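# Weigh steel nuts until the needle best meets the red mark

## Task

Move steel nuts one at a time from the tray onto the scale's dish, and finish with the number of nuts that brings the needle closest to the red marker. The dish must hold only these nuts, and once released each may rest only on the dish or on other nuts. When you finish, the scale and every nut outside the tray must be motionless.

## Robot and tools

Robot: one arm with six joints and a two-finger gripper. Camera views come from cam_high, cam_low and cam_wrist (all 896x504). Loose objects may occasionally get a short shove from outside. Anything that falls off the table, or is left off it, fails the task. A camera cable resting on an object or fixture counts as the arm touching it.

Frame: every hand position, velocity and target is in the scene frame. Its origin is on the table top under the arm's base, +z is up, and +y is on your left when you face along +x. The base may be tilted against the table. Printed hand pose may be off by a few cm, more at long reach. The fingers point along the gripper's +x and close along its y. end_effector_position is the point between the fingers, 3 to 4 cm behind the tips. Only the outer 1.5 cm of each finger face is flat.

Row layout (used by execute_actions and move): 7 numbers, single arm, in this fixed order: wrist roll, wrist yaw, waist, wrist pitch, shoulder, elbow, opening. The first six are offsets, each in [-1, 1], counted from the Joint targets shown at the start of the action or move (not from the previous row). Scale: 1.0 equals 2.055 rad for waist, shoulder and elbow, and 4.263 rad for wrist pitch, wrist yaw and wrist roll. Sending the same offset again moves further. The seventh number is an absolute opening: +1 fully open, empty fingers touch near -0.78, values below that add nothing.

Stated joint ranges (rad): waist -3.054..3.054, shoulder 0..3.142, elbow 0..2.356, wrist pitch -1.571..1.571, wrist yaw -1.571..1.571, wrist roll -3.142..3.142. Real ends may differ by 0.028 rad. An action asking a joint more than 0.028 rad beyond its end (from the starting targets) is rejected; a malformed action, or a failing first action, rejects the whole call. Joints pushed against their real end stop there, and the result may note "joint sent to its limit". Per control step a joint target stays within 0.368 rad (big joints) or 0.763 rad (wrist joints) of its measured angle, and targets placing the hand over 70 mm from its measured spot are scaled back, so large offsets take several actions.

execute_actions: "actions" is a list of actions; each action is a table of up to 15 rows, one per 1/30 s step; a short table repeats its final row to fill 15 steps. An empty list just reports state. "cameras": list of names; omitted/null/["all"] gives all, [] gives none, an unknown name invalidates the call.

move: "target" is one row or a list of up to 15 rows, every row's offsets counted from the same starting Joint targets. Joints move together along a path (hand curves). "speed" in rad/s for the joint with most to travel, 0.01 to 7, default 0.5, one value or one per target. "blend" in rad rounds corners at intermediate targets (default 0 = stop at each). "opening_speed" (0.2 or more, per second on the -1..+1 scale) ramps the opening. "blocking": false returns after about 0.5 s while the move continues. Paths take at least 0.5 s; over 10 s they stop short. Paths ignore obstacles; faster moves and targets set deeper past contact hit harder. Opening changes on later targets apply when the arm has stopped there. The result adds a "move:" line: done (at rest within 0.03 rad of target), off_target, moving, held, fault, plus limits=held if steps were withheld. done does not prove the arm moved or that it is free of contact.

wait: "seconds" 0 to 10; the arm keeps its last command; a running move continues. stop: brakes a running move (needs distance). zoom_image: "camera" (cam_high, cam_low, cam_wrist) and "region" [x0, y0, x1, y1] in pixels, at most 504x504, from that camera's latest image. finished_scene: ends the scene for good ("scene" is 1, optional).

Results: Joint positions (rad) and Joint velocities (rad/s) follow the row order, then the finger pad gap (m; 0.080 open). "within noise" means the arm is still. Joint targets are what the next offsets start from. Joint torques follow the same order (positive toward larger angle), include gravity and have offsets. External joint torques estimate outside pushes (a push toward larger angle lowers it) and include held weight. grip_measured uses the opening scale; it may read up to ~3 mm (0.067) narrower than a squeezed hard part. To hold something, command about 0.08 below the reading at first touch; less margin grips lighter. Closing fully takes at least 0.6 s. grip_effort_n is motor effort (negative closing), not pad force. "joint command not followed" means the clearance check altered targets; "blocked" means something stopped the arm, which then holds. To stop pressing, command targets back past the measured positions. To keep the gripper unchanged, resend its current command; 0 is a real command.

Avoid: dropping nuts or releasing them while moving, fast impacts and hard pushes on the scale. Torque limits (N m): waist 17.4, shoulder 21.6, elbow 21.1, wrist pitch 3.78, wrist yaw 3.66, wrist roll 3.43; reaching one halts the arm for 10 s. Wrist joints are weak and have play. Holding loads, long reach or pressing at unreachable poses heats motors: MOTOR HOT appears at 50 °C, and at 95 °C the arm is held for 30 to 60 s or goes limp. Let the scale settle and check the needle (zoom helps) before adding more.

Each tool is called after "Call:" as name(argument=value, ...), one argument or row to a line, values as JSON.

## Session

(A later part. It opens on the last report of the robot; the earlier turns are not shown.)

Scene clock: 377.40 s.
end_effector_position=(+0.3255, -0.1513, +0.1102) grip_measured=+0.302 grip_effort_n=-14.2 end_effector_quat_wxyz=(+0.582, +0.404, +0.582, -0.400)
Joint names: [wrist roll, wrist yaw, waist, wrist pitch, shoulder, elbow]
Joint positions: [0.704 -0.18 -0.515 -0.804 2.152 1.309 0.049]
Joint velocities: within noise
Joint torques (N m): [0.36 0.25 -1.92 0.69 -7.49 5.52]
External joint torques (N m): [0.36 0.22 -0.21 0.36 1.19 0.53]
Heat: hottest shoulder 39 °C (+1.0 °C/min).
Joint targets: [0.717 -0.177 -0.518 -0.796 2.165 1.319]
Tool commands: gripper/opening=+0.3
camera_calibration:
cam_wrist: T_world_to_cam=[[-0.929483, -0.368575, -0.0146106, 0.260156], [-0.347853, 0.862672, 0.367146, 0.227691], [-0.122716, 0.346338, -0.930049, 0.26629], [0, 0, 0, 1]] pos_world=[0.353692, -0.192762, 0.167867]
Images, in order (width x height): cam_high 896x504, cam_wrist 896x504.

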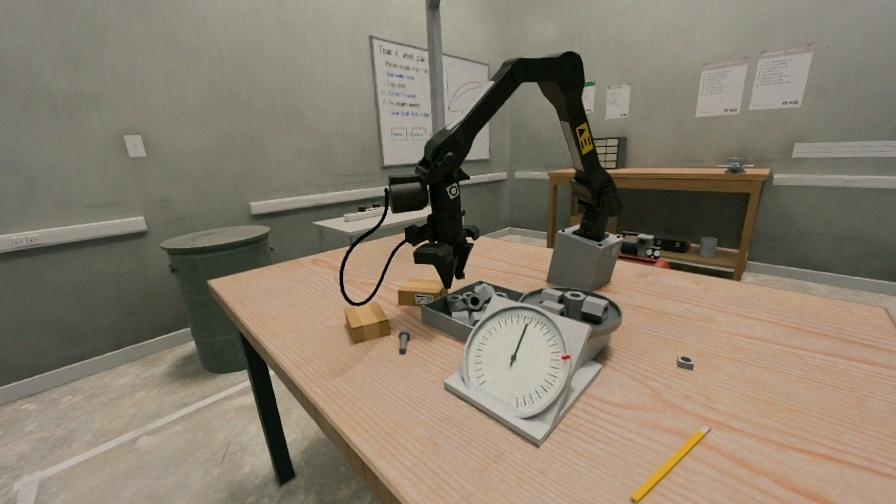

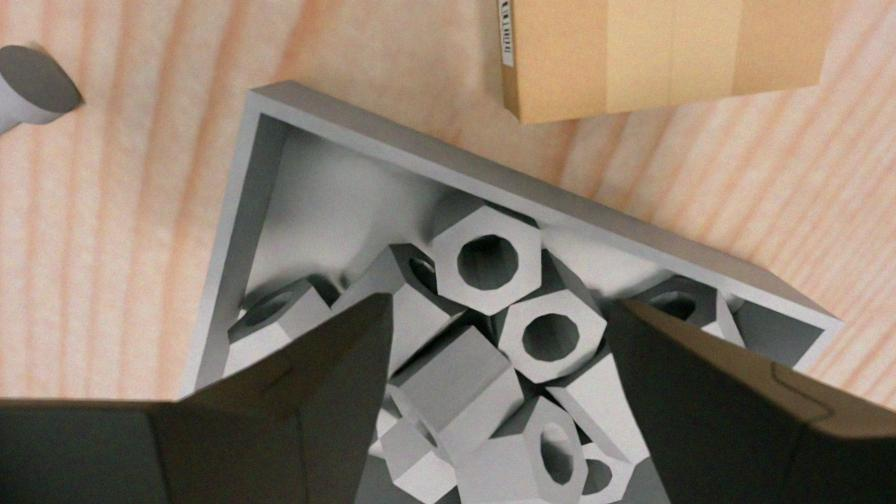

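Call:
zoom_image(
  camera="cam_wrist",
  region=[240, 270, 440, 504],
)

Call:
zoom_image(
  camera="cam_wrist",
  region=[570, 270, 770, 504],
)

Scaled by 2.154.

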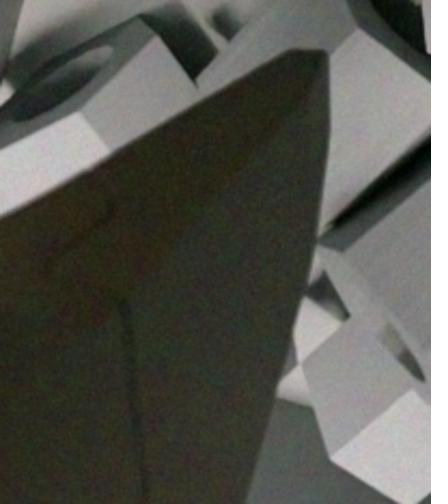

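Scaled by 2.154.

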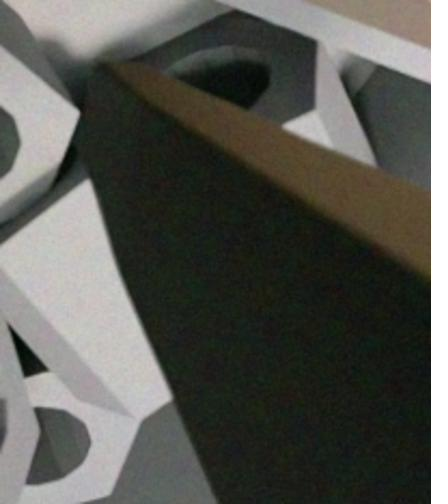

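Call:
move(
  target=[-0.0096, -0.0005, 0.013, 0.0314, 0.0392, -0.0345, -0.02],
  speed=0.12,
  cameras=["cam_wrist"],
)

Call:
zoom_image(
  camera="cam_wrist",
  region=[370, 180, 640, 400],
)

Scene clock: 399.73 s.
end_effector_position=(+0.3250, -0.1507, +0.0708) grip_measured=-0.018 grip_effort_n=-14.7 end_effector_quat_wxyz=(+0.590, +0.391, +0.591, -0.388)
Joint names: [wrist roll, wrist yaw, waist, wrist pitch, shoulder, elbow]
Joint positions: [0.681 -0.18 -0.495 -0.67 2.233 1.258 0.034]
Joint velocities: within noise
Joint torques (N m): [-0.35 0.16 -1.31 0.69 -7.61 3.22]
External joint torques (N m): [-0.35 0.13 0.43 0.34 1.35 -1.47]
Heat: hottest shoulder 38 °C (-1.0 °C/min).
Joint targets: [0.676 -0.180 -0.491 -0.662 2.246 1.248]
move: done
camera_calibration:
cam_wrist: T_world_to_cam=[[-0.912806, -0.408217, -0.0119903, 0.247739], [-0.383627, 0.847011, 0.367971, 0.250588], [-0.140056, 0.340486, -0.92976, 0.234048], [0, 0, 0, 1]] pos_world=[0.35505, -0.190809, 0.12837]
Images, in order (width x height): cam_wrist 896x504.

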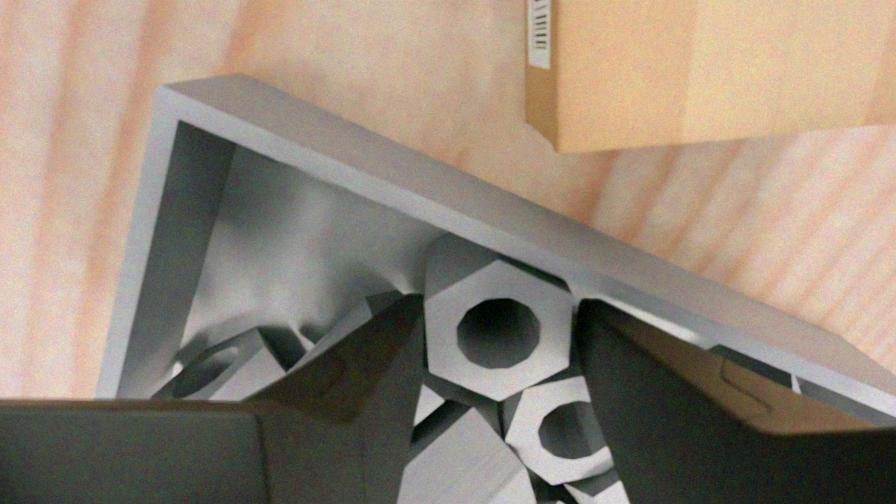

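Scaled by 1.867.

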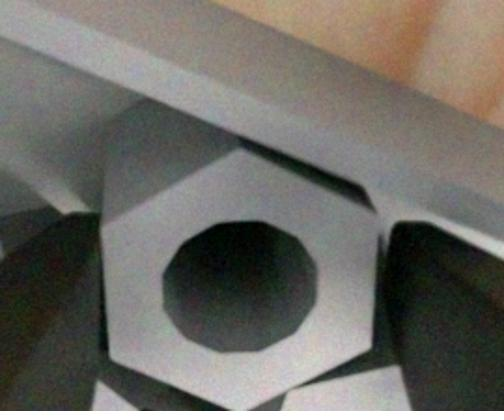

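Call:
move(
  target=[0, 0, 0, 0, 0, 0, -0.21],
  speed=0.1,
  opening_speed=0.3,
  cameras=["cam_wrist"],
)

Call:
zoom_image(
  camera="cam_wrist",
  region=[370, 180, 640, 400],
)

Scene clock: 401.87 s.
end_effector_position=(+0.3259, -0.1501, +0.0707) grip_measured=-0.152 grip_effort_n=-83.5 end_effector_quat_wxyz=(+0.590, +0.393, +0.590, -0.385)
Joint names: [wrist roll, wrist yaw, waist, wrist pitch, shoulder, elbow]
Joint positions: [0.681 -0.186 -0.495 -0.667 2.233 1.258 0.028]
Joint velocities: within noise
Joint torques (N m): [-0.33 0.16 -1.35 0.55 -7.63 3.25]
External joint torques (N m): [-0.33 0.14 0.33 0.22 1.3 -1.39]
Heat: hottest shoulder 38 °C (-1.0 °C/min).
Joint targets: [0.676 -0.180 -0.491 -0.662 2.246 1.248]
move: done
camera_calibration:
cam_wrist: T_world_to_cam=[[-0.912542, -0.408567, -0.0184503, 0.249094], [-0.385934, 0.845307, 0.369474, 0.250897], [-0.135359, 0.344281, -0.929058, 0.232903], [0, 0, 0, 1]] pos_world=[0.355663, -0.190498, 0.128277]
Images, in order (width x height): cam_wrist 896x504.

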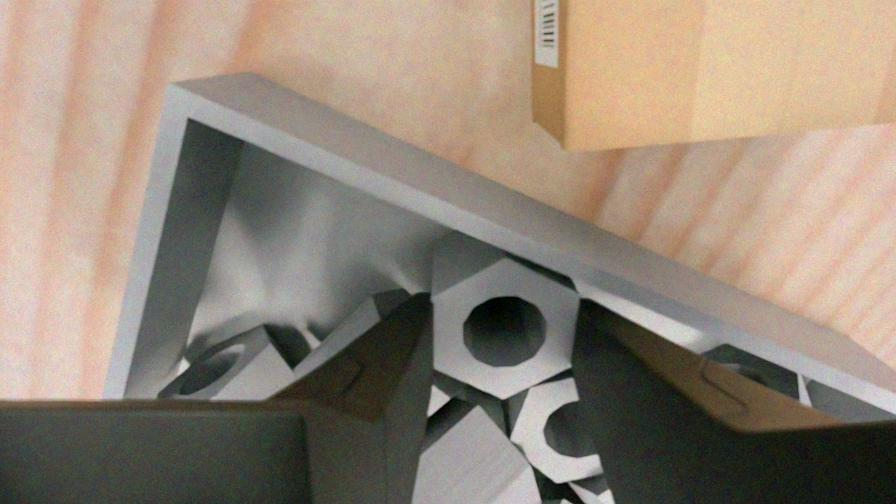

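Scaled by 1.867.

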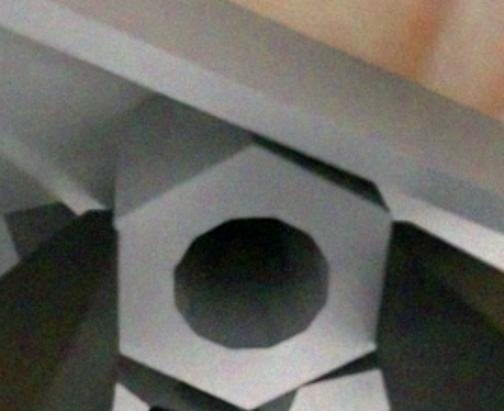

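Call:
move(
  target=[
    [-0.0038, 0.0007, -0.013, -0.0335, -0.0506, 0.035, -0.21],
    [-0.0108, 0.0012, -0.0287, -0.0971, -0.1036, 0.1109, -0.21],
  ],
  speed=[0.15, 0.4],
  blend=[0.02, 0],
  cameras=["cam_high", "cam_wrist"],
)

Scene clock: 408.17 s.
end_effector_position=(+0.3247, -0.1495, +0.1848) grip_measured=-0.152 grip_effort_n=-83.5 end_effector_quat_wxyz=(+0.588, +0.393, +0.590, -0.389)
Joint names: [wrist roll, wrist yaw, waist, wrist pitch, shoulder, elbow]
Joint positions: [0.635 -0.177 -0.546 -1.077 2.043 1.465 0.028]
Joint velocities: within noise
Joint torques (N m): [-0.34 0.25 -1.84 0.15 -10.32 6.02]
External joint torques (N m): [-0.34 0.22 -0.17 -0.2 -1.79 0.39]
Heat: hottest shoulder 39 °C (+0.0 °C/min).
Joint targets: [0.630 -0.175 -0.550 -1.076 2.033 1.476]
move: done
camera_calibration:
cam_wrist: T_world_to_cam=[[-0.91539, -0.402388, -0.012054, 0.250984], [-0.378012, 0.848868, 0.369499, 0.205671], [-0.13845, 0.342792, -0.929153, 0.339282], [0, 0, 0, 1]] pos_world=[0.354467, -0.189898, 0.242275]
Images, in order (width x height): cam_high 896x504, cam_wrist 896x504.

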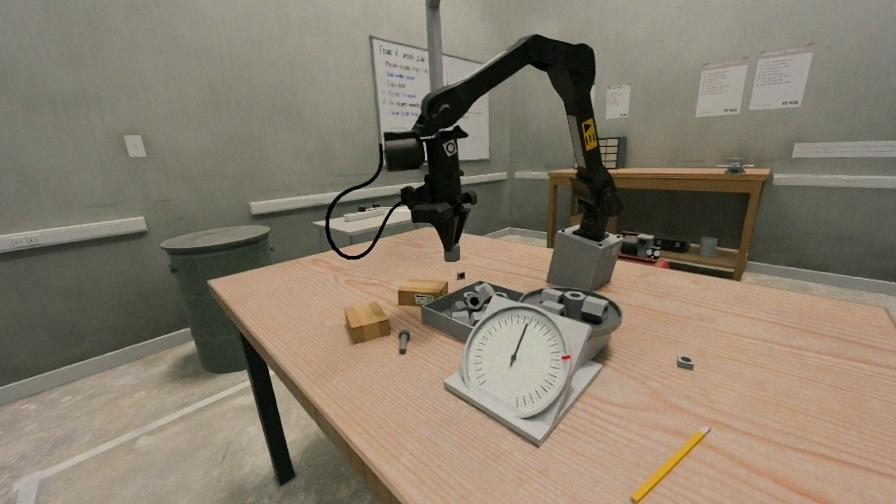

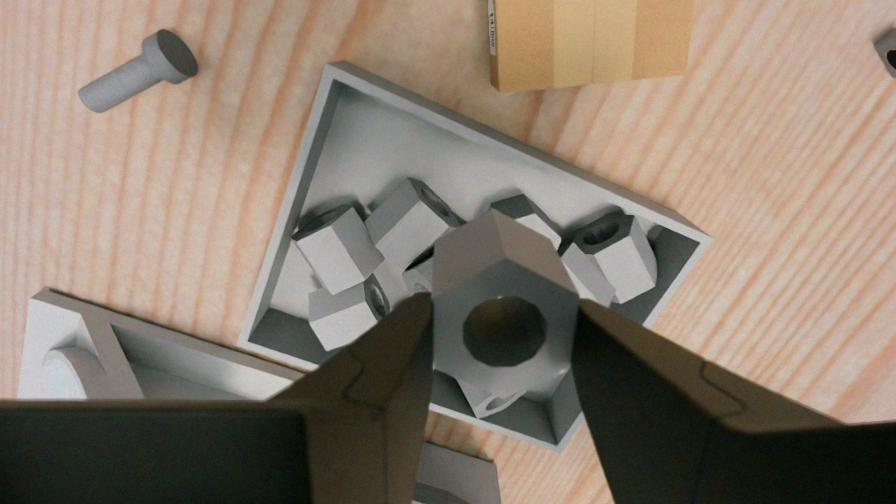

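Call:
move(
  target=[-0.0927, -0.0016, 0.3769, 0.0185, -0.2605, -0.2336, -0.21],
  speed=0.6,
  cameras=["cam_high", "cam_wrist"],
)

Call:
zoom_image(
  camera="cam_high",
  region=[500, 200, 660, 350],
)

Scene clock: 410.47 s.
end_effector_position=(+0.2486, +0.1008, +0.1852) grip_measured=-0.152 grip_effort_n=-83.5 end_effector_quat_wxyz=(+0.708, -0.003, +0.706, -0.001)
Joint names: [wrist roll, wrist yaw, waist, wrist pitch, shoulder, elbow]
Joint positions: [0.24 -0.174 0.222 -1.005 1.509 1.005 0.028]
Joint velocities: within noise
Joint torques (N m): [-0.34 -0.14 -0.81 0.71 -6.99 4.05]
External joint torques (N m): [-0.34 -0.15 0.28 0.36 -1.49 -1.45]
Heat: hottest shoulder 39 °C (+0.0 °C/min).
Joint targets: [0.235 -0.181 0.225 -0.997 1.497 0.996]
move: done
camera_calibration:
cam_wrist: T_world_to_cam=[[0.0187975, -0.999815, -0.00398504, 0.108593], [-0.931856, -0.018964, 0.362332, 0.190773], [-0.362341, -0.00309746, -0.93204, 0.334469], [0, 0, 0, 1]] pos_world=[0.296924, 0.113227, 0.243048]
Images, in order (width x height): cam_high 896x504, cam_wrist 896x504.

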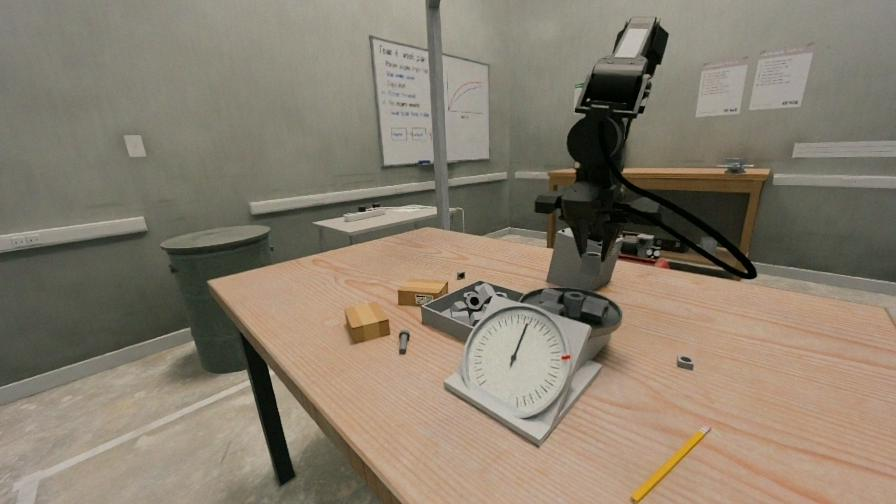

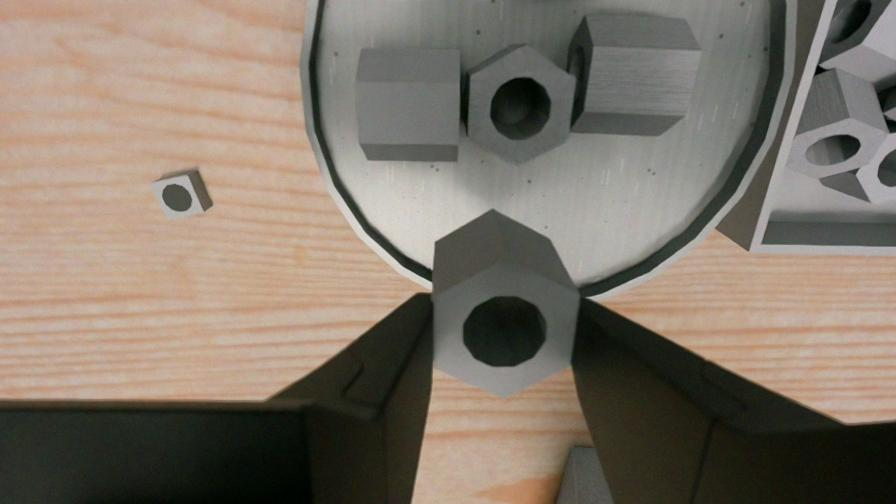

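Scaled by 3.150.

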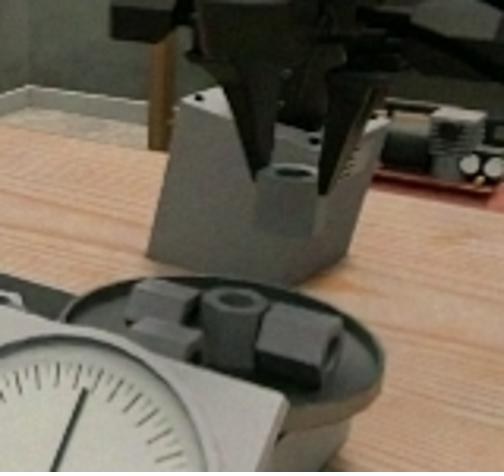

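Call:
zoom_image(
  camera="cam_wrist",
  region=[290, 0, 810, 320],
)

Region (290, 0, 810, 320) is 520x320 pixels. A region can be at most 504 by 504 pixels.

Call:
zoom_image(
  camera="cam_wrist",
  region=[300, 0, 720, 300],
)

Scaled by 1.200.

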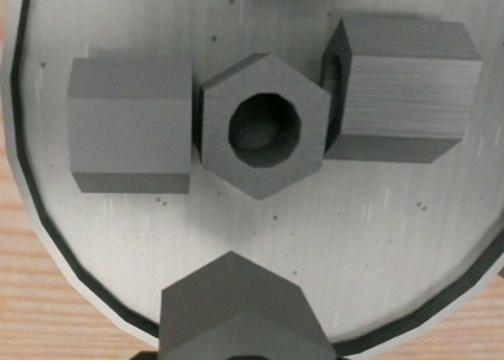

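Call:
move(
  target=[0.0197, -0.0009, 0.028, 0.0543, 0.0512, -0.0683, -0.21],
  speed=0.25,
  cameras=["cam_high", "cam_wrist"],
)

Call:
zoom_image(
  camera="cam_wrist",
  region=[300, 0, 720, 300],
)

Call:
zoom_image(
  camera="cam_high",
  region=[460, 240, 640, 420],
)

Scene clock: 415.73 s.
end_effector_position=(+0.2446, +0.1053, +0.1304) grip_measured=-0.152 grip_effort_n=-83.5 end_effector_quat_wxyz=(+0.705, +0.001, +0.709, -0.003)
Joint names: [wrist roll, wrist yaw, waist, wrist pitch, shoulder, elbow]
Joint positions: [0.305 -0.174 0.279 -0.773 1.596 0.864 0.028]
Joint velocities: within noise
Joint torques (N m): [0.39 -0.27 -0.8 0.71 -5.03 3.64]
External joint torques (N m): [0.39 -0.29 0.32 0.39 0.68 -1.27]
Heat: hottest shoulder 39 °C (-1.0 °C/min).
Joint targets: [0.319 -0.185 0.282 -0.766 1.603 0.855]
move: done
camera_calibration:
cam_wrist: T_world_to_cam=[[0.0111039, -0.999921, -0.00582518, 0.114984], [-0.929218, -0.0124703, 0.369321, 0.204767], [-0.369364, 0.00131197, -0.929284, 0.282936], [0, 0, 0, 1]] pos_world=[0.293503, 0.117157, 0.187973]
Images, in order (width x height): cam_high 896x504, cam_wrist 896x504.

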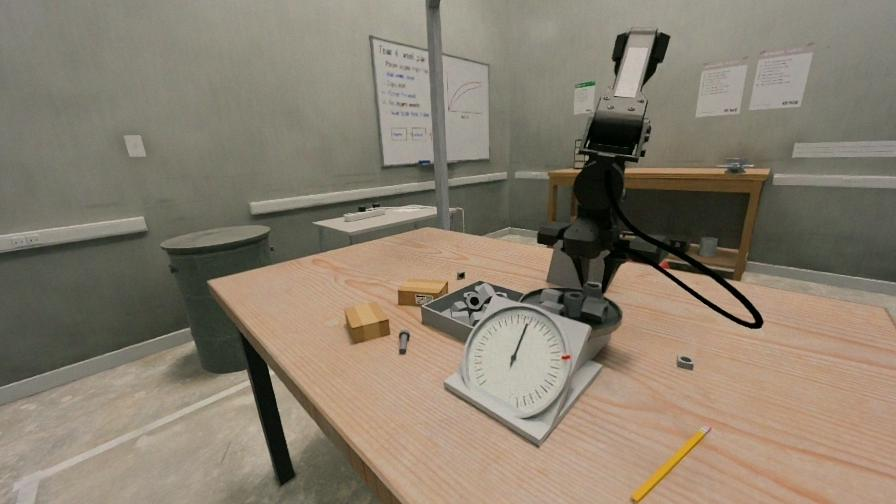

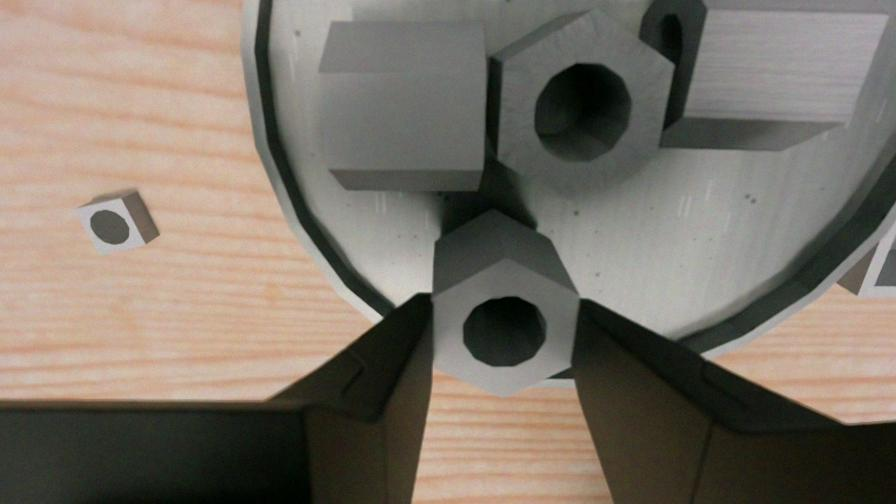

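Scaled by 1.200.

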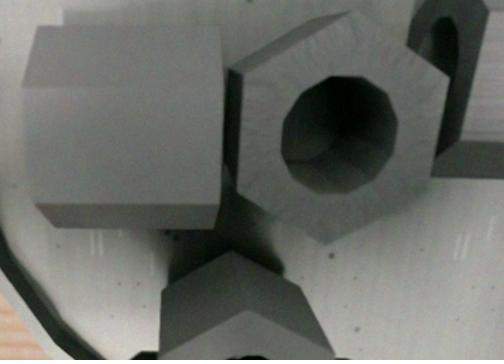

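Scaled by 2.800.

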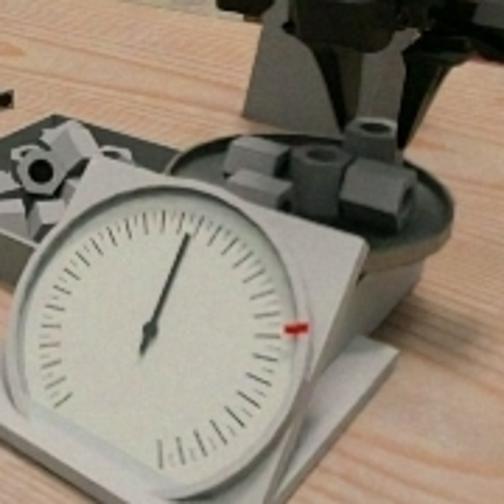

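Call:
move(
  target=[0.001, 0.0, 0.002, 0.0062, 0.0064, -0.0061, -0.21],
  speed=0.06,
  cameras=["cam_high"],
)

Call:
zoom_image(
  camera="cam_high",
  region=[460, 240, 640, 420],
)

Scene clock: 418.90 s.
end_effector_position=(+0.2445, +0.1054, +0.1247) grip_measured=-0.152 grip_effort_n=-83.5 end_effector_quat_wxyz=(+0.705, +0.001, +0.709, -0.003)
Joint names: [wrist roll, wrist yaw, waist, wrist pitch, shoulder, elbow]
Joint positions: [0.309 -0.174 0.283 -0.747 1.609 0.851 0.028]
Joint velocities: within noise
Joint torques (N m): [0.38 -0.27 -0.78 0.68 -5 3.58]
External joint torques (N m): [0.38 -0.29 0.33 0.35 0.69 -1.26]
Heat: hottest shoulder 38 °C (-2.0 °C/min).
Joint targets: [0.323 -0.185 0.287 -0.739 1.616 0.843]
move: done
Images, in order (width x height): cam_high 896x504.

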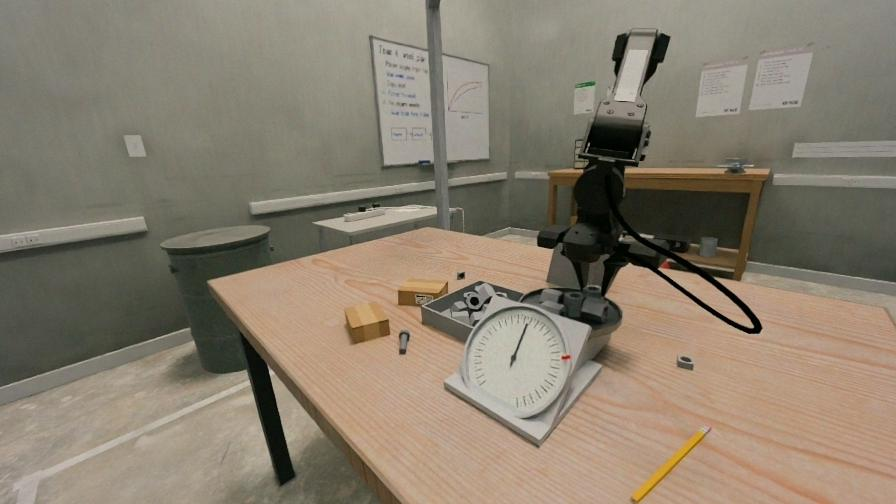

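Scaled by 2.800.

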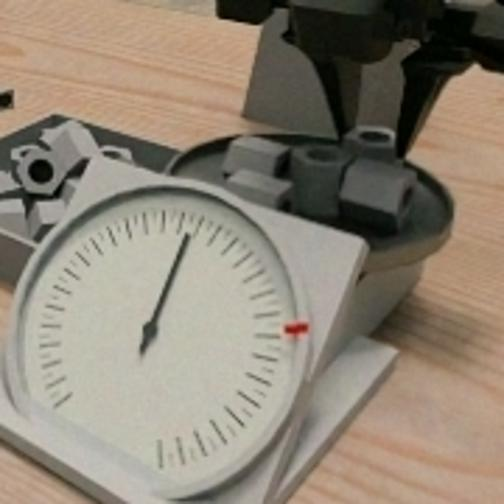

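Call:
move(
  target=[0.0003, 0.0, 0.0007, 0.0021, 0.0022, -0.0021, -0.21],
  speed=0.05,
  cameras=["cam_high"],
)

Call:
zoom_image(
  camera="cam_high",
  region=[460, 295, 580, 415],
)

Scene clock: 421.93 s.
end_effector_position=(+0.2446, +0.1054, +0.1237) grip_measured=-0.152 grip_effort_n=-83.5 end_effector_quat_wxyz=(+0.706, +0.001, +0.709, -0.003)
Joint names: [wrist roll, wrist yaw, waist, wrist pitch, shoulder, elbow]
Joint positions: [0.311 -0.174 0.284 -0.741 1.61 0.848 0.028]
Joint velocities: within noise
Joint torques (N m): [0.38 -0.27 -0.72 0.95 -4.66 3.47]
External joint torques (N m): [0.38 -0.28 0.38 0.62 1.07 -1.39]
Heat: hottest shoulder 38 °C (-2.0 °C/min).
Joint targets: [0.324 -0.185 0.288 -0.730 1.620 0.839]
move: done
Images, in order (width x height): cam_high 896x504.

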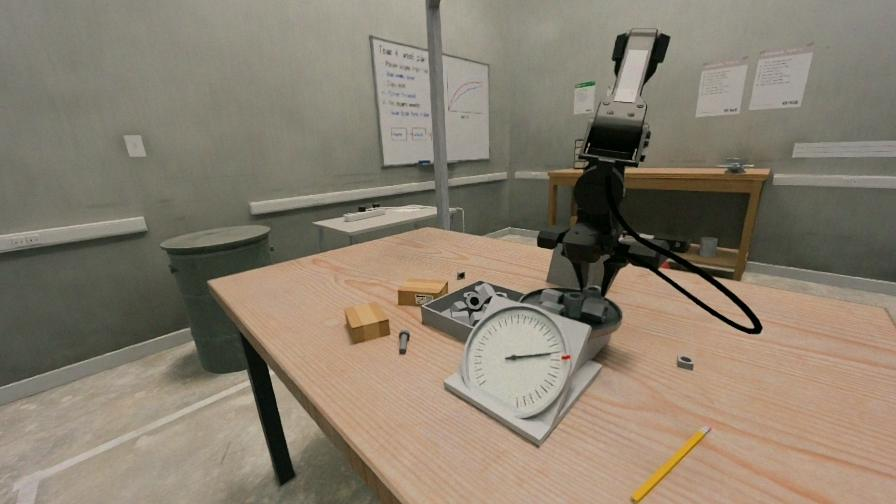

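Scaled by 4.200.

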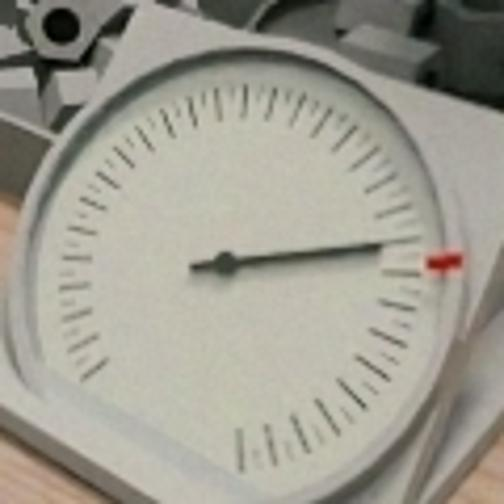

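Call:
move(
  target=[0, 0, 0, 0, 0, 0, 0.15],
  speed=0.1,
  opening_speed=0.3,
  cameras=["cam_high", "cam_wrist"],
)

Call:
zoom_image(
  camera="cam_high",
  region=[460, 240, 640, 420],
)

Scene clock: 423.87 s.
end_effector_position=(+0.2450, +0.1056, +0.1234) grip_measured=+0.147 grip_effort_n=13.3 end_effector_quat_wxyz=(+0.706, +0.001, +0.708, -0.003)
Joint names: [wrist roll, wrist yaw, waist, wrist pitch, shoulder, elbow]
Joint positions: [0.311 -0.174 0.284 -0.738 1.611 0.848 0.042]
Joint velocities: within noise
Joint torques (N m): [0.38 -0.27 -0.75 0.7 -4.76 3.48]
External joint torques (N m): [0.37 -0.29 0.36 0.36 0.99 -1.37]
Heat: hottest shoulder 38 °C (-2.0 °C/min).
Joint targets: [0.324 -0.185 0.288 -0.730 1.620 0.839]
move: done
camera_calibration:
cam_wrist: T_world_to_cam=[[0.0110214, -0.999914, -0.0071469, 0.115509], [-0.930374, -0.0128737, 0.366385, 0.208343], [-0.366445, 0.00261122, -0.930436, 0.275754], [0, 0, 0, 1]] pos_world=[0.293612, 0.117461, 0.181063]
Images, in order (width x height): cam_high 896x504, cam_wrist 896x504.

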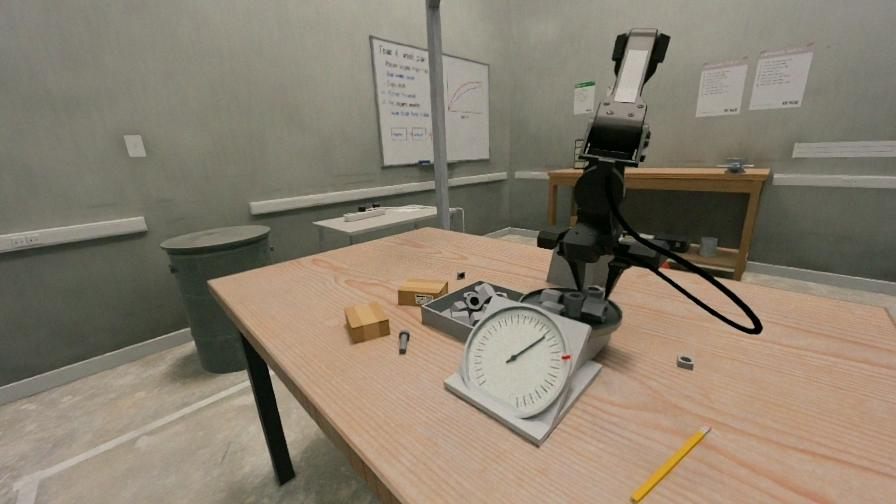

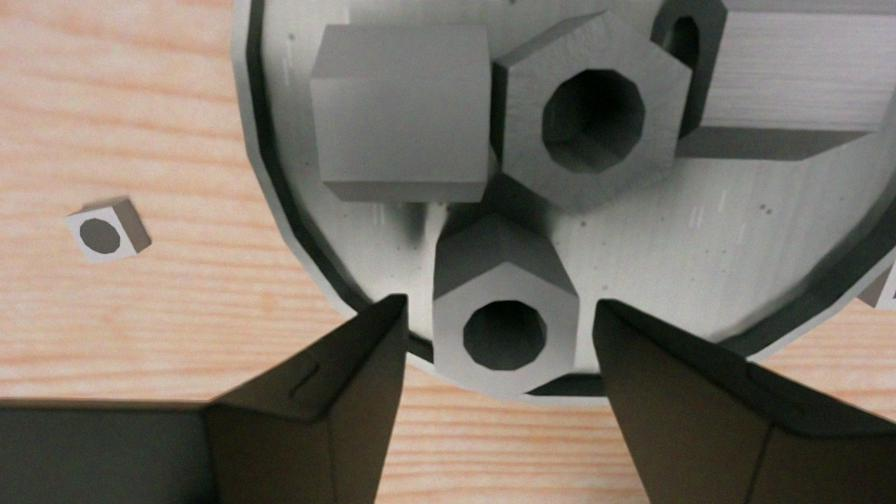

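Scaled by 2.800.

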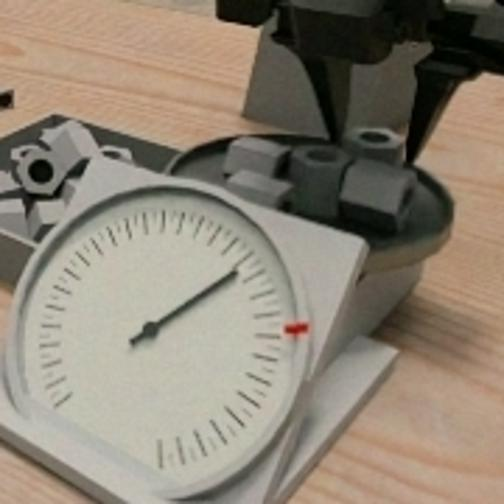

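Call:
move(
  target=[
    [-0.0122, 0.0005, -0.0186, -0.0497, -0.0543, 0.0629, 0.15],
    [-0.1738, 0.0005, -0.3562, -0.0622, 0.2034, 0.2701, 1.0],
  ],
  speed=[0.2, 0.7],
  blend=[0.03, 0],
)

Call:
zoom_image(
  camera="cam_wrist",
  region=[250, 10, 670, 430],
)

Call:
zoom_image(
  camera="cam_high",
  region=[460, 240, 640, 420],
)

Scene clock: 428.63 s.
end_effector_position=(+0.3332, -0.1168, +0.1651) grip_measured=+1.000 grip_effort_n=13.3 end_effector_quat_wxyz=(+0.706, +0.008, +0.708, -0.009)
Joint names: [wrist roll, wrist yaw, waist, wrist pitch, shoulder, elbow]
Joint positions: [-0.412 -0.175 -0.445 -0.995 2.026 1.384 0.08]
Joint velocities: within noise
Joint torques (N m): [-0.34 -0.19 -1.57 0.17 -7.17 5.93]
External joint torques (N m): [-0.34 -0.16 0.09 -0.18 1.28 0.42]
Heat: hottest shoulder 38 °C (-2.0 °C/min).
Joint targets: [-0.416 -0.183 -0.444 -0.996 2.038 1.394]
move: done
camera_calibration:
cam_wrist: T_world_to_cam=[[-0.00796655, -0.999941, -0.007321, -0.101195], [-0.929963, 0.00471752, 0.367622, 0.274085], [-0.367566, 0.00973694, -0.929947, 0.348588], [0, 0, 0, 1]] pos_world=[0.382212, -0.105876, 0.222667]

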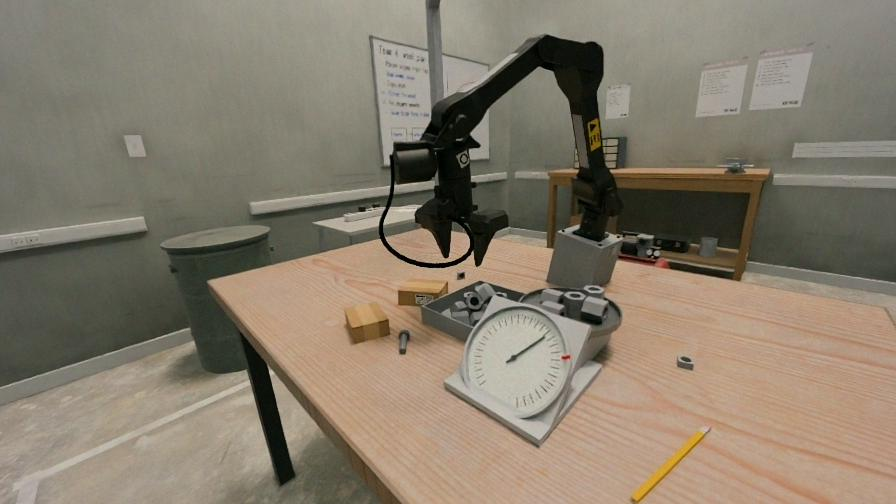

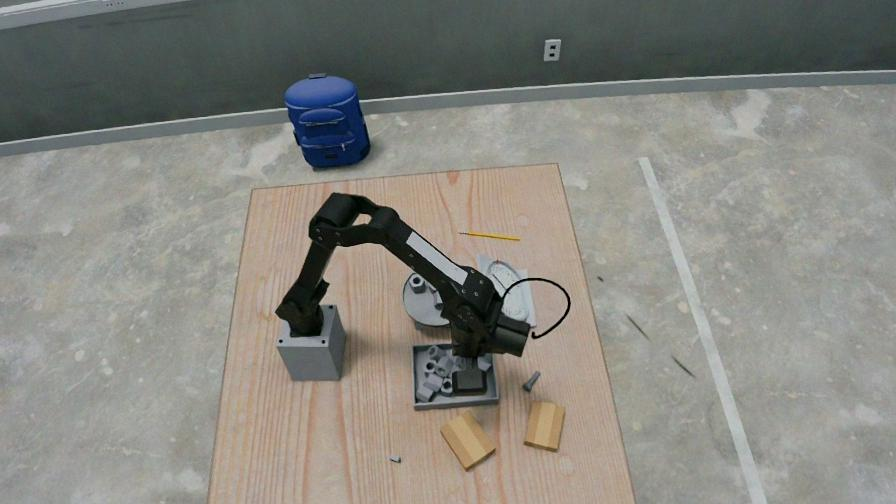

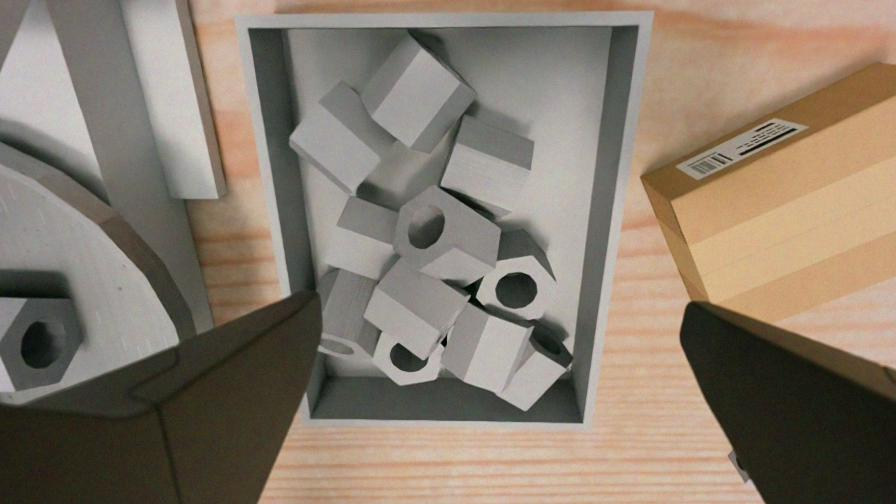

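Scaled by 1.200.

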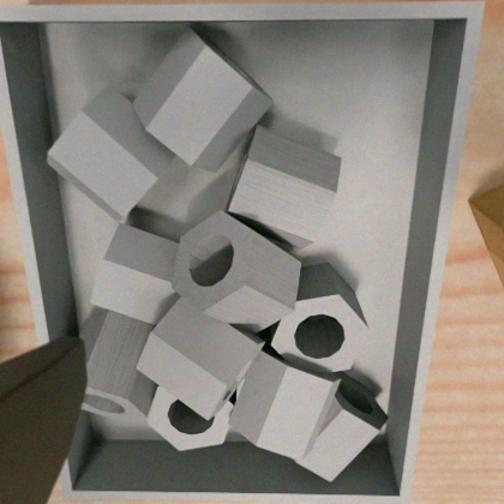

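Scaled by 2.800.

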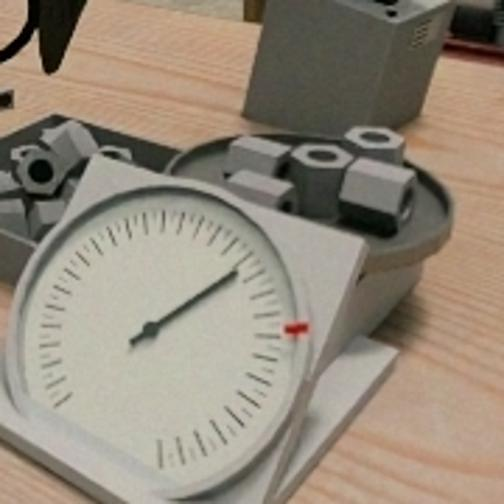

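Call:
zoom_image(
  camera="cam_wrist",
  region=[370, 90, 600, 320],
)

Scaled by 2.191.

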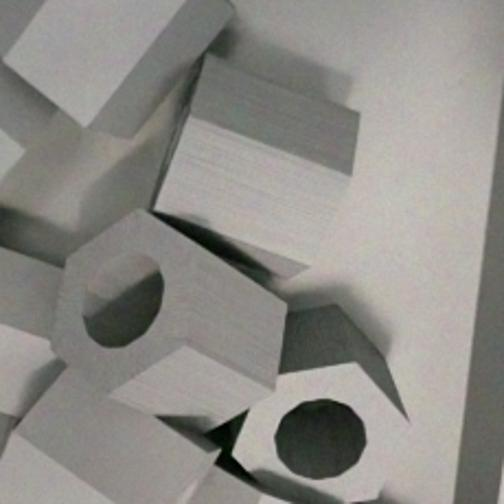

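Call:
move(
  target=[0.0908, -0.0016, 0.017, 0.0518, 0.0718, -0.0376, 0.02],
  speed=0.5,
  cameras=["cam_wrist"],
)

Call:
zoom_image(
  camera="cam_wrist",
  region=[350, 130, 650, 400],
)

Scene clock: 437.47 s.
end_effector_position=(+0.3455, -0.1218, +0.0994) grip_measured=+0.022 grip_effort_n=-14.7 end_effector_quat_wxyz=(+0.695, +0.126, +0.696, -0.127)
Joint names: [wrist roll, wrist yaw, waist, wrist pitch, shoulder, elbow]
Joint positions: [-0.043 -0.178 -0.413 -0.782 2.174 1.326 0.036]
Joint velocities: within noise
Joint torques (N m): [0.34 -0.31 -1.46 0.7 -7.85 3.57]
External joint torques (N m): [0.35 -0.3 0.34 0.35 1.15 -1.44]
Heat: hottest shoulder 38 °C (-1.0 °C/min).
Joint targets: [-0.029 -0.190 -0.409 -0.775 2.186 1.317]
move: done
camera_calibration:
cam_wrist: T_world_to_cam=[[-0.336338, -0.941715, -0.00707268, 0.0138508], [-0.877337, 0.310598, 0.365799, 0.328883], [-0.342281, 0.129237, -0.930667, 0.297924], [0, 0, 0, 1]] pos_world=[0.395174, -0.12761, 0.157061]
Images, in order (width x height): cam_wrist 896x504.

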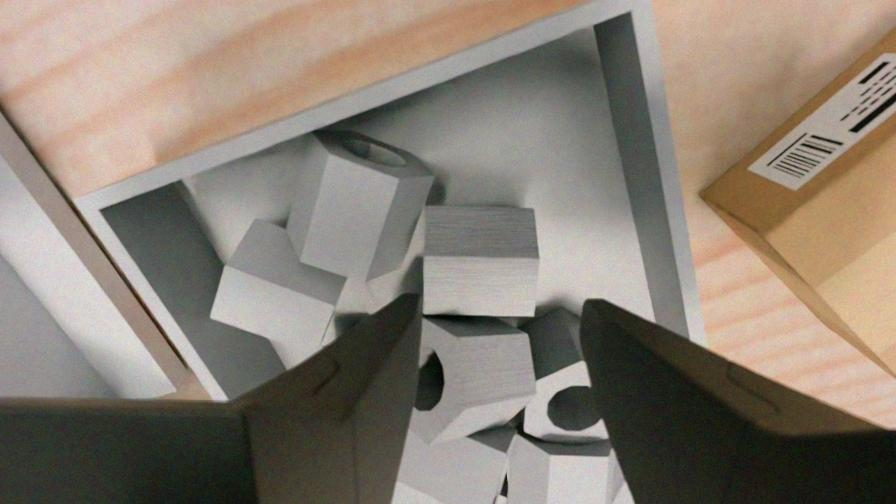

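Scaled by 1.680.

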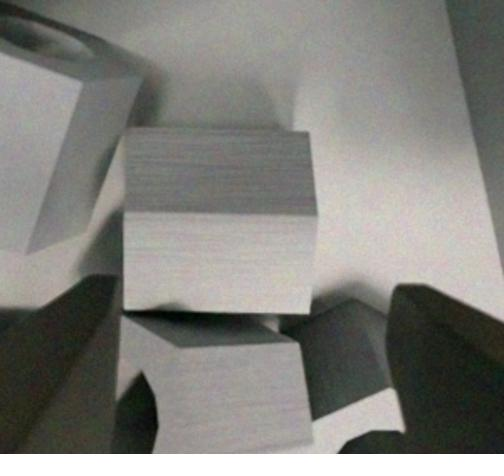

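Call:
move(
  target=[0.0033, -0.0016, 0.0068, 0.0129, 0.0119, -0.0125, -0.03],
  speed=0.15,
  cameras=["cam_wrist"],
)

Call:
zoom_image(
  camera="cam_wrist",
  region=[370, 180, 640, 400],
)

Scene clock: 442.10 s.
end_effector_position=(+0.3465, -0.1186, +0.0852) grip_measured=-0.028 grip_effort_n=-14.7 end_effector_quat_wxyz=(+0.697, +0.127, +0.695, -0.125)
Joint names: [wrist roll, wrist yaw, waist, wrist pitch, shoulder, elbow]
Joint positions: [-0.03 -0.185 -0.399 -0.727 2.197 1.301 0.034]
Joint velocities: within noise
Joint torques (N m): [0.39 -0.33 -1.56 0.71 -7.68 3.38]
External joint torques (N m): [0.39 -0.32 0.24 0.35 1.38 -1.52]
Heat: hottest shoulder 38 °C (-1.0 °C/min).
Joint targets: [-0.015 -0.197 -0.395 -0.720 2.210 1.291]
move: done
camera_calibration:
cam_wrist: T_world_to_cam=[[-0.335441, -0.941981, -0.0122956, 0.0172454], [-0.879772, 0.308568, 0.361645, 0.334854], [-0.336869, 0.132128, -0.932235, 0.283226], [0, 0, 0, 1]] pos_world=[0.39579, -0.124502, 0.143147]
Images, in order (width x height): cam_wrist 896x504.

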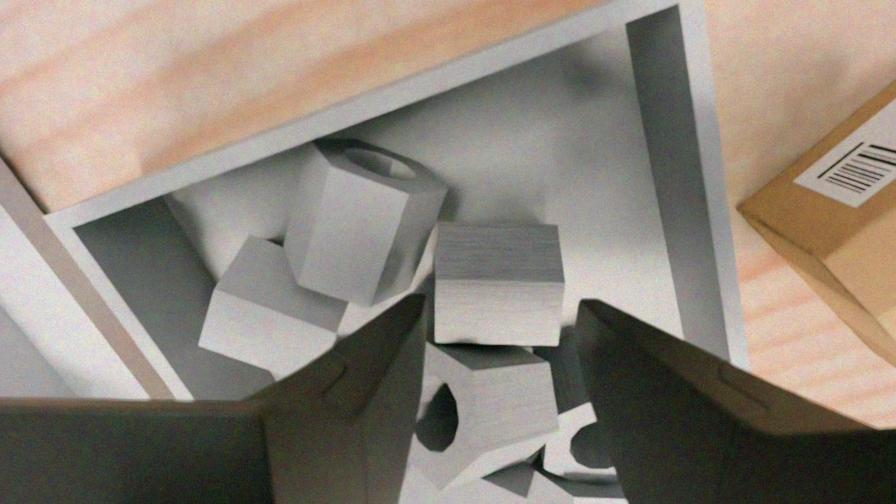

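Scaled by 1.867.

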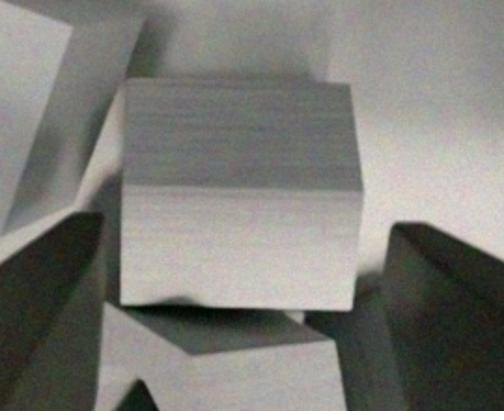

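Call:
move(
  target=[0.0019, 0.0, 0.0035, 0.0129, 0.0177, -0.0085, -0.03],
  speed=0.08,
  cameras=["cam_wrist"],
)

Call:
zoom_image(
  camera="cam_wrist",
  region=[370, 200, 640, 420],
)

Scene clock: 444.90 s.
end_effector_position=(+0.3462, -0.1190, +0.0687) grip_measured=-0.028 grip_effort_n=-14.2 end_effector_quat_wxyz=(+0.697, +0.128, +0.695, -0.126)
Joint names: [wrist roll, wrist yaw, waist, wrist pitch, shoulder, elbow]
Joint positions: [-0.02 -0.185 -0.392 -0.672 2.233 1.283 0.034]
Joint velocities: within noise
Joint torques (N m): [0.39 -0.31 -1.41 0.71 -7.87 3.27]
External joint torques (N m): [0.39 -0.3 0.43 0.36 1.23 -1.42]
Heat: hottest shoulder 38 °C (-1.0 °C/min).
Joint targets: [-0.007 -0.197 -0.388 -0.665 2.247 1.273]
move: done
camera_calibration:
cam_wrist: T_world_to_cam=[[-0.337578, -0.941222, -0.0119254, 0.0174042], [-0.878951, 0.310659, 0.361852, 0.340709], [-0.336878, 0.132635, -0.932159, 0.267901], [0, 0, 0, 1]] pos_world=[0.395592, -0.124996, 0.126648]
Images, in order (width x height): cam_wrist 896x504.

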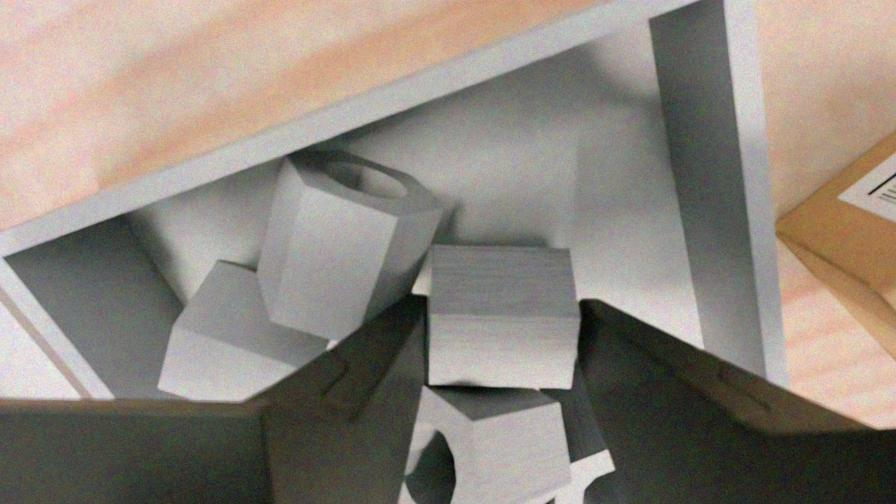

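Scaled by 1.867.

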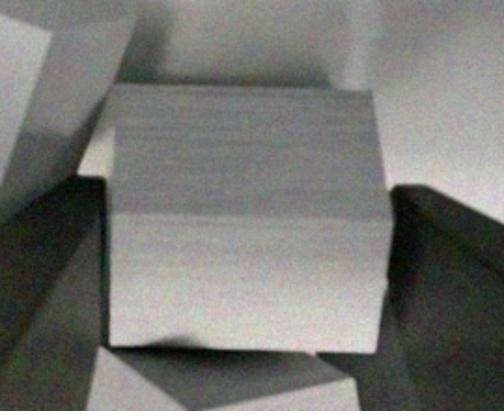

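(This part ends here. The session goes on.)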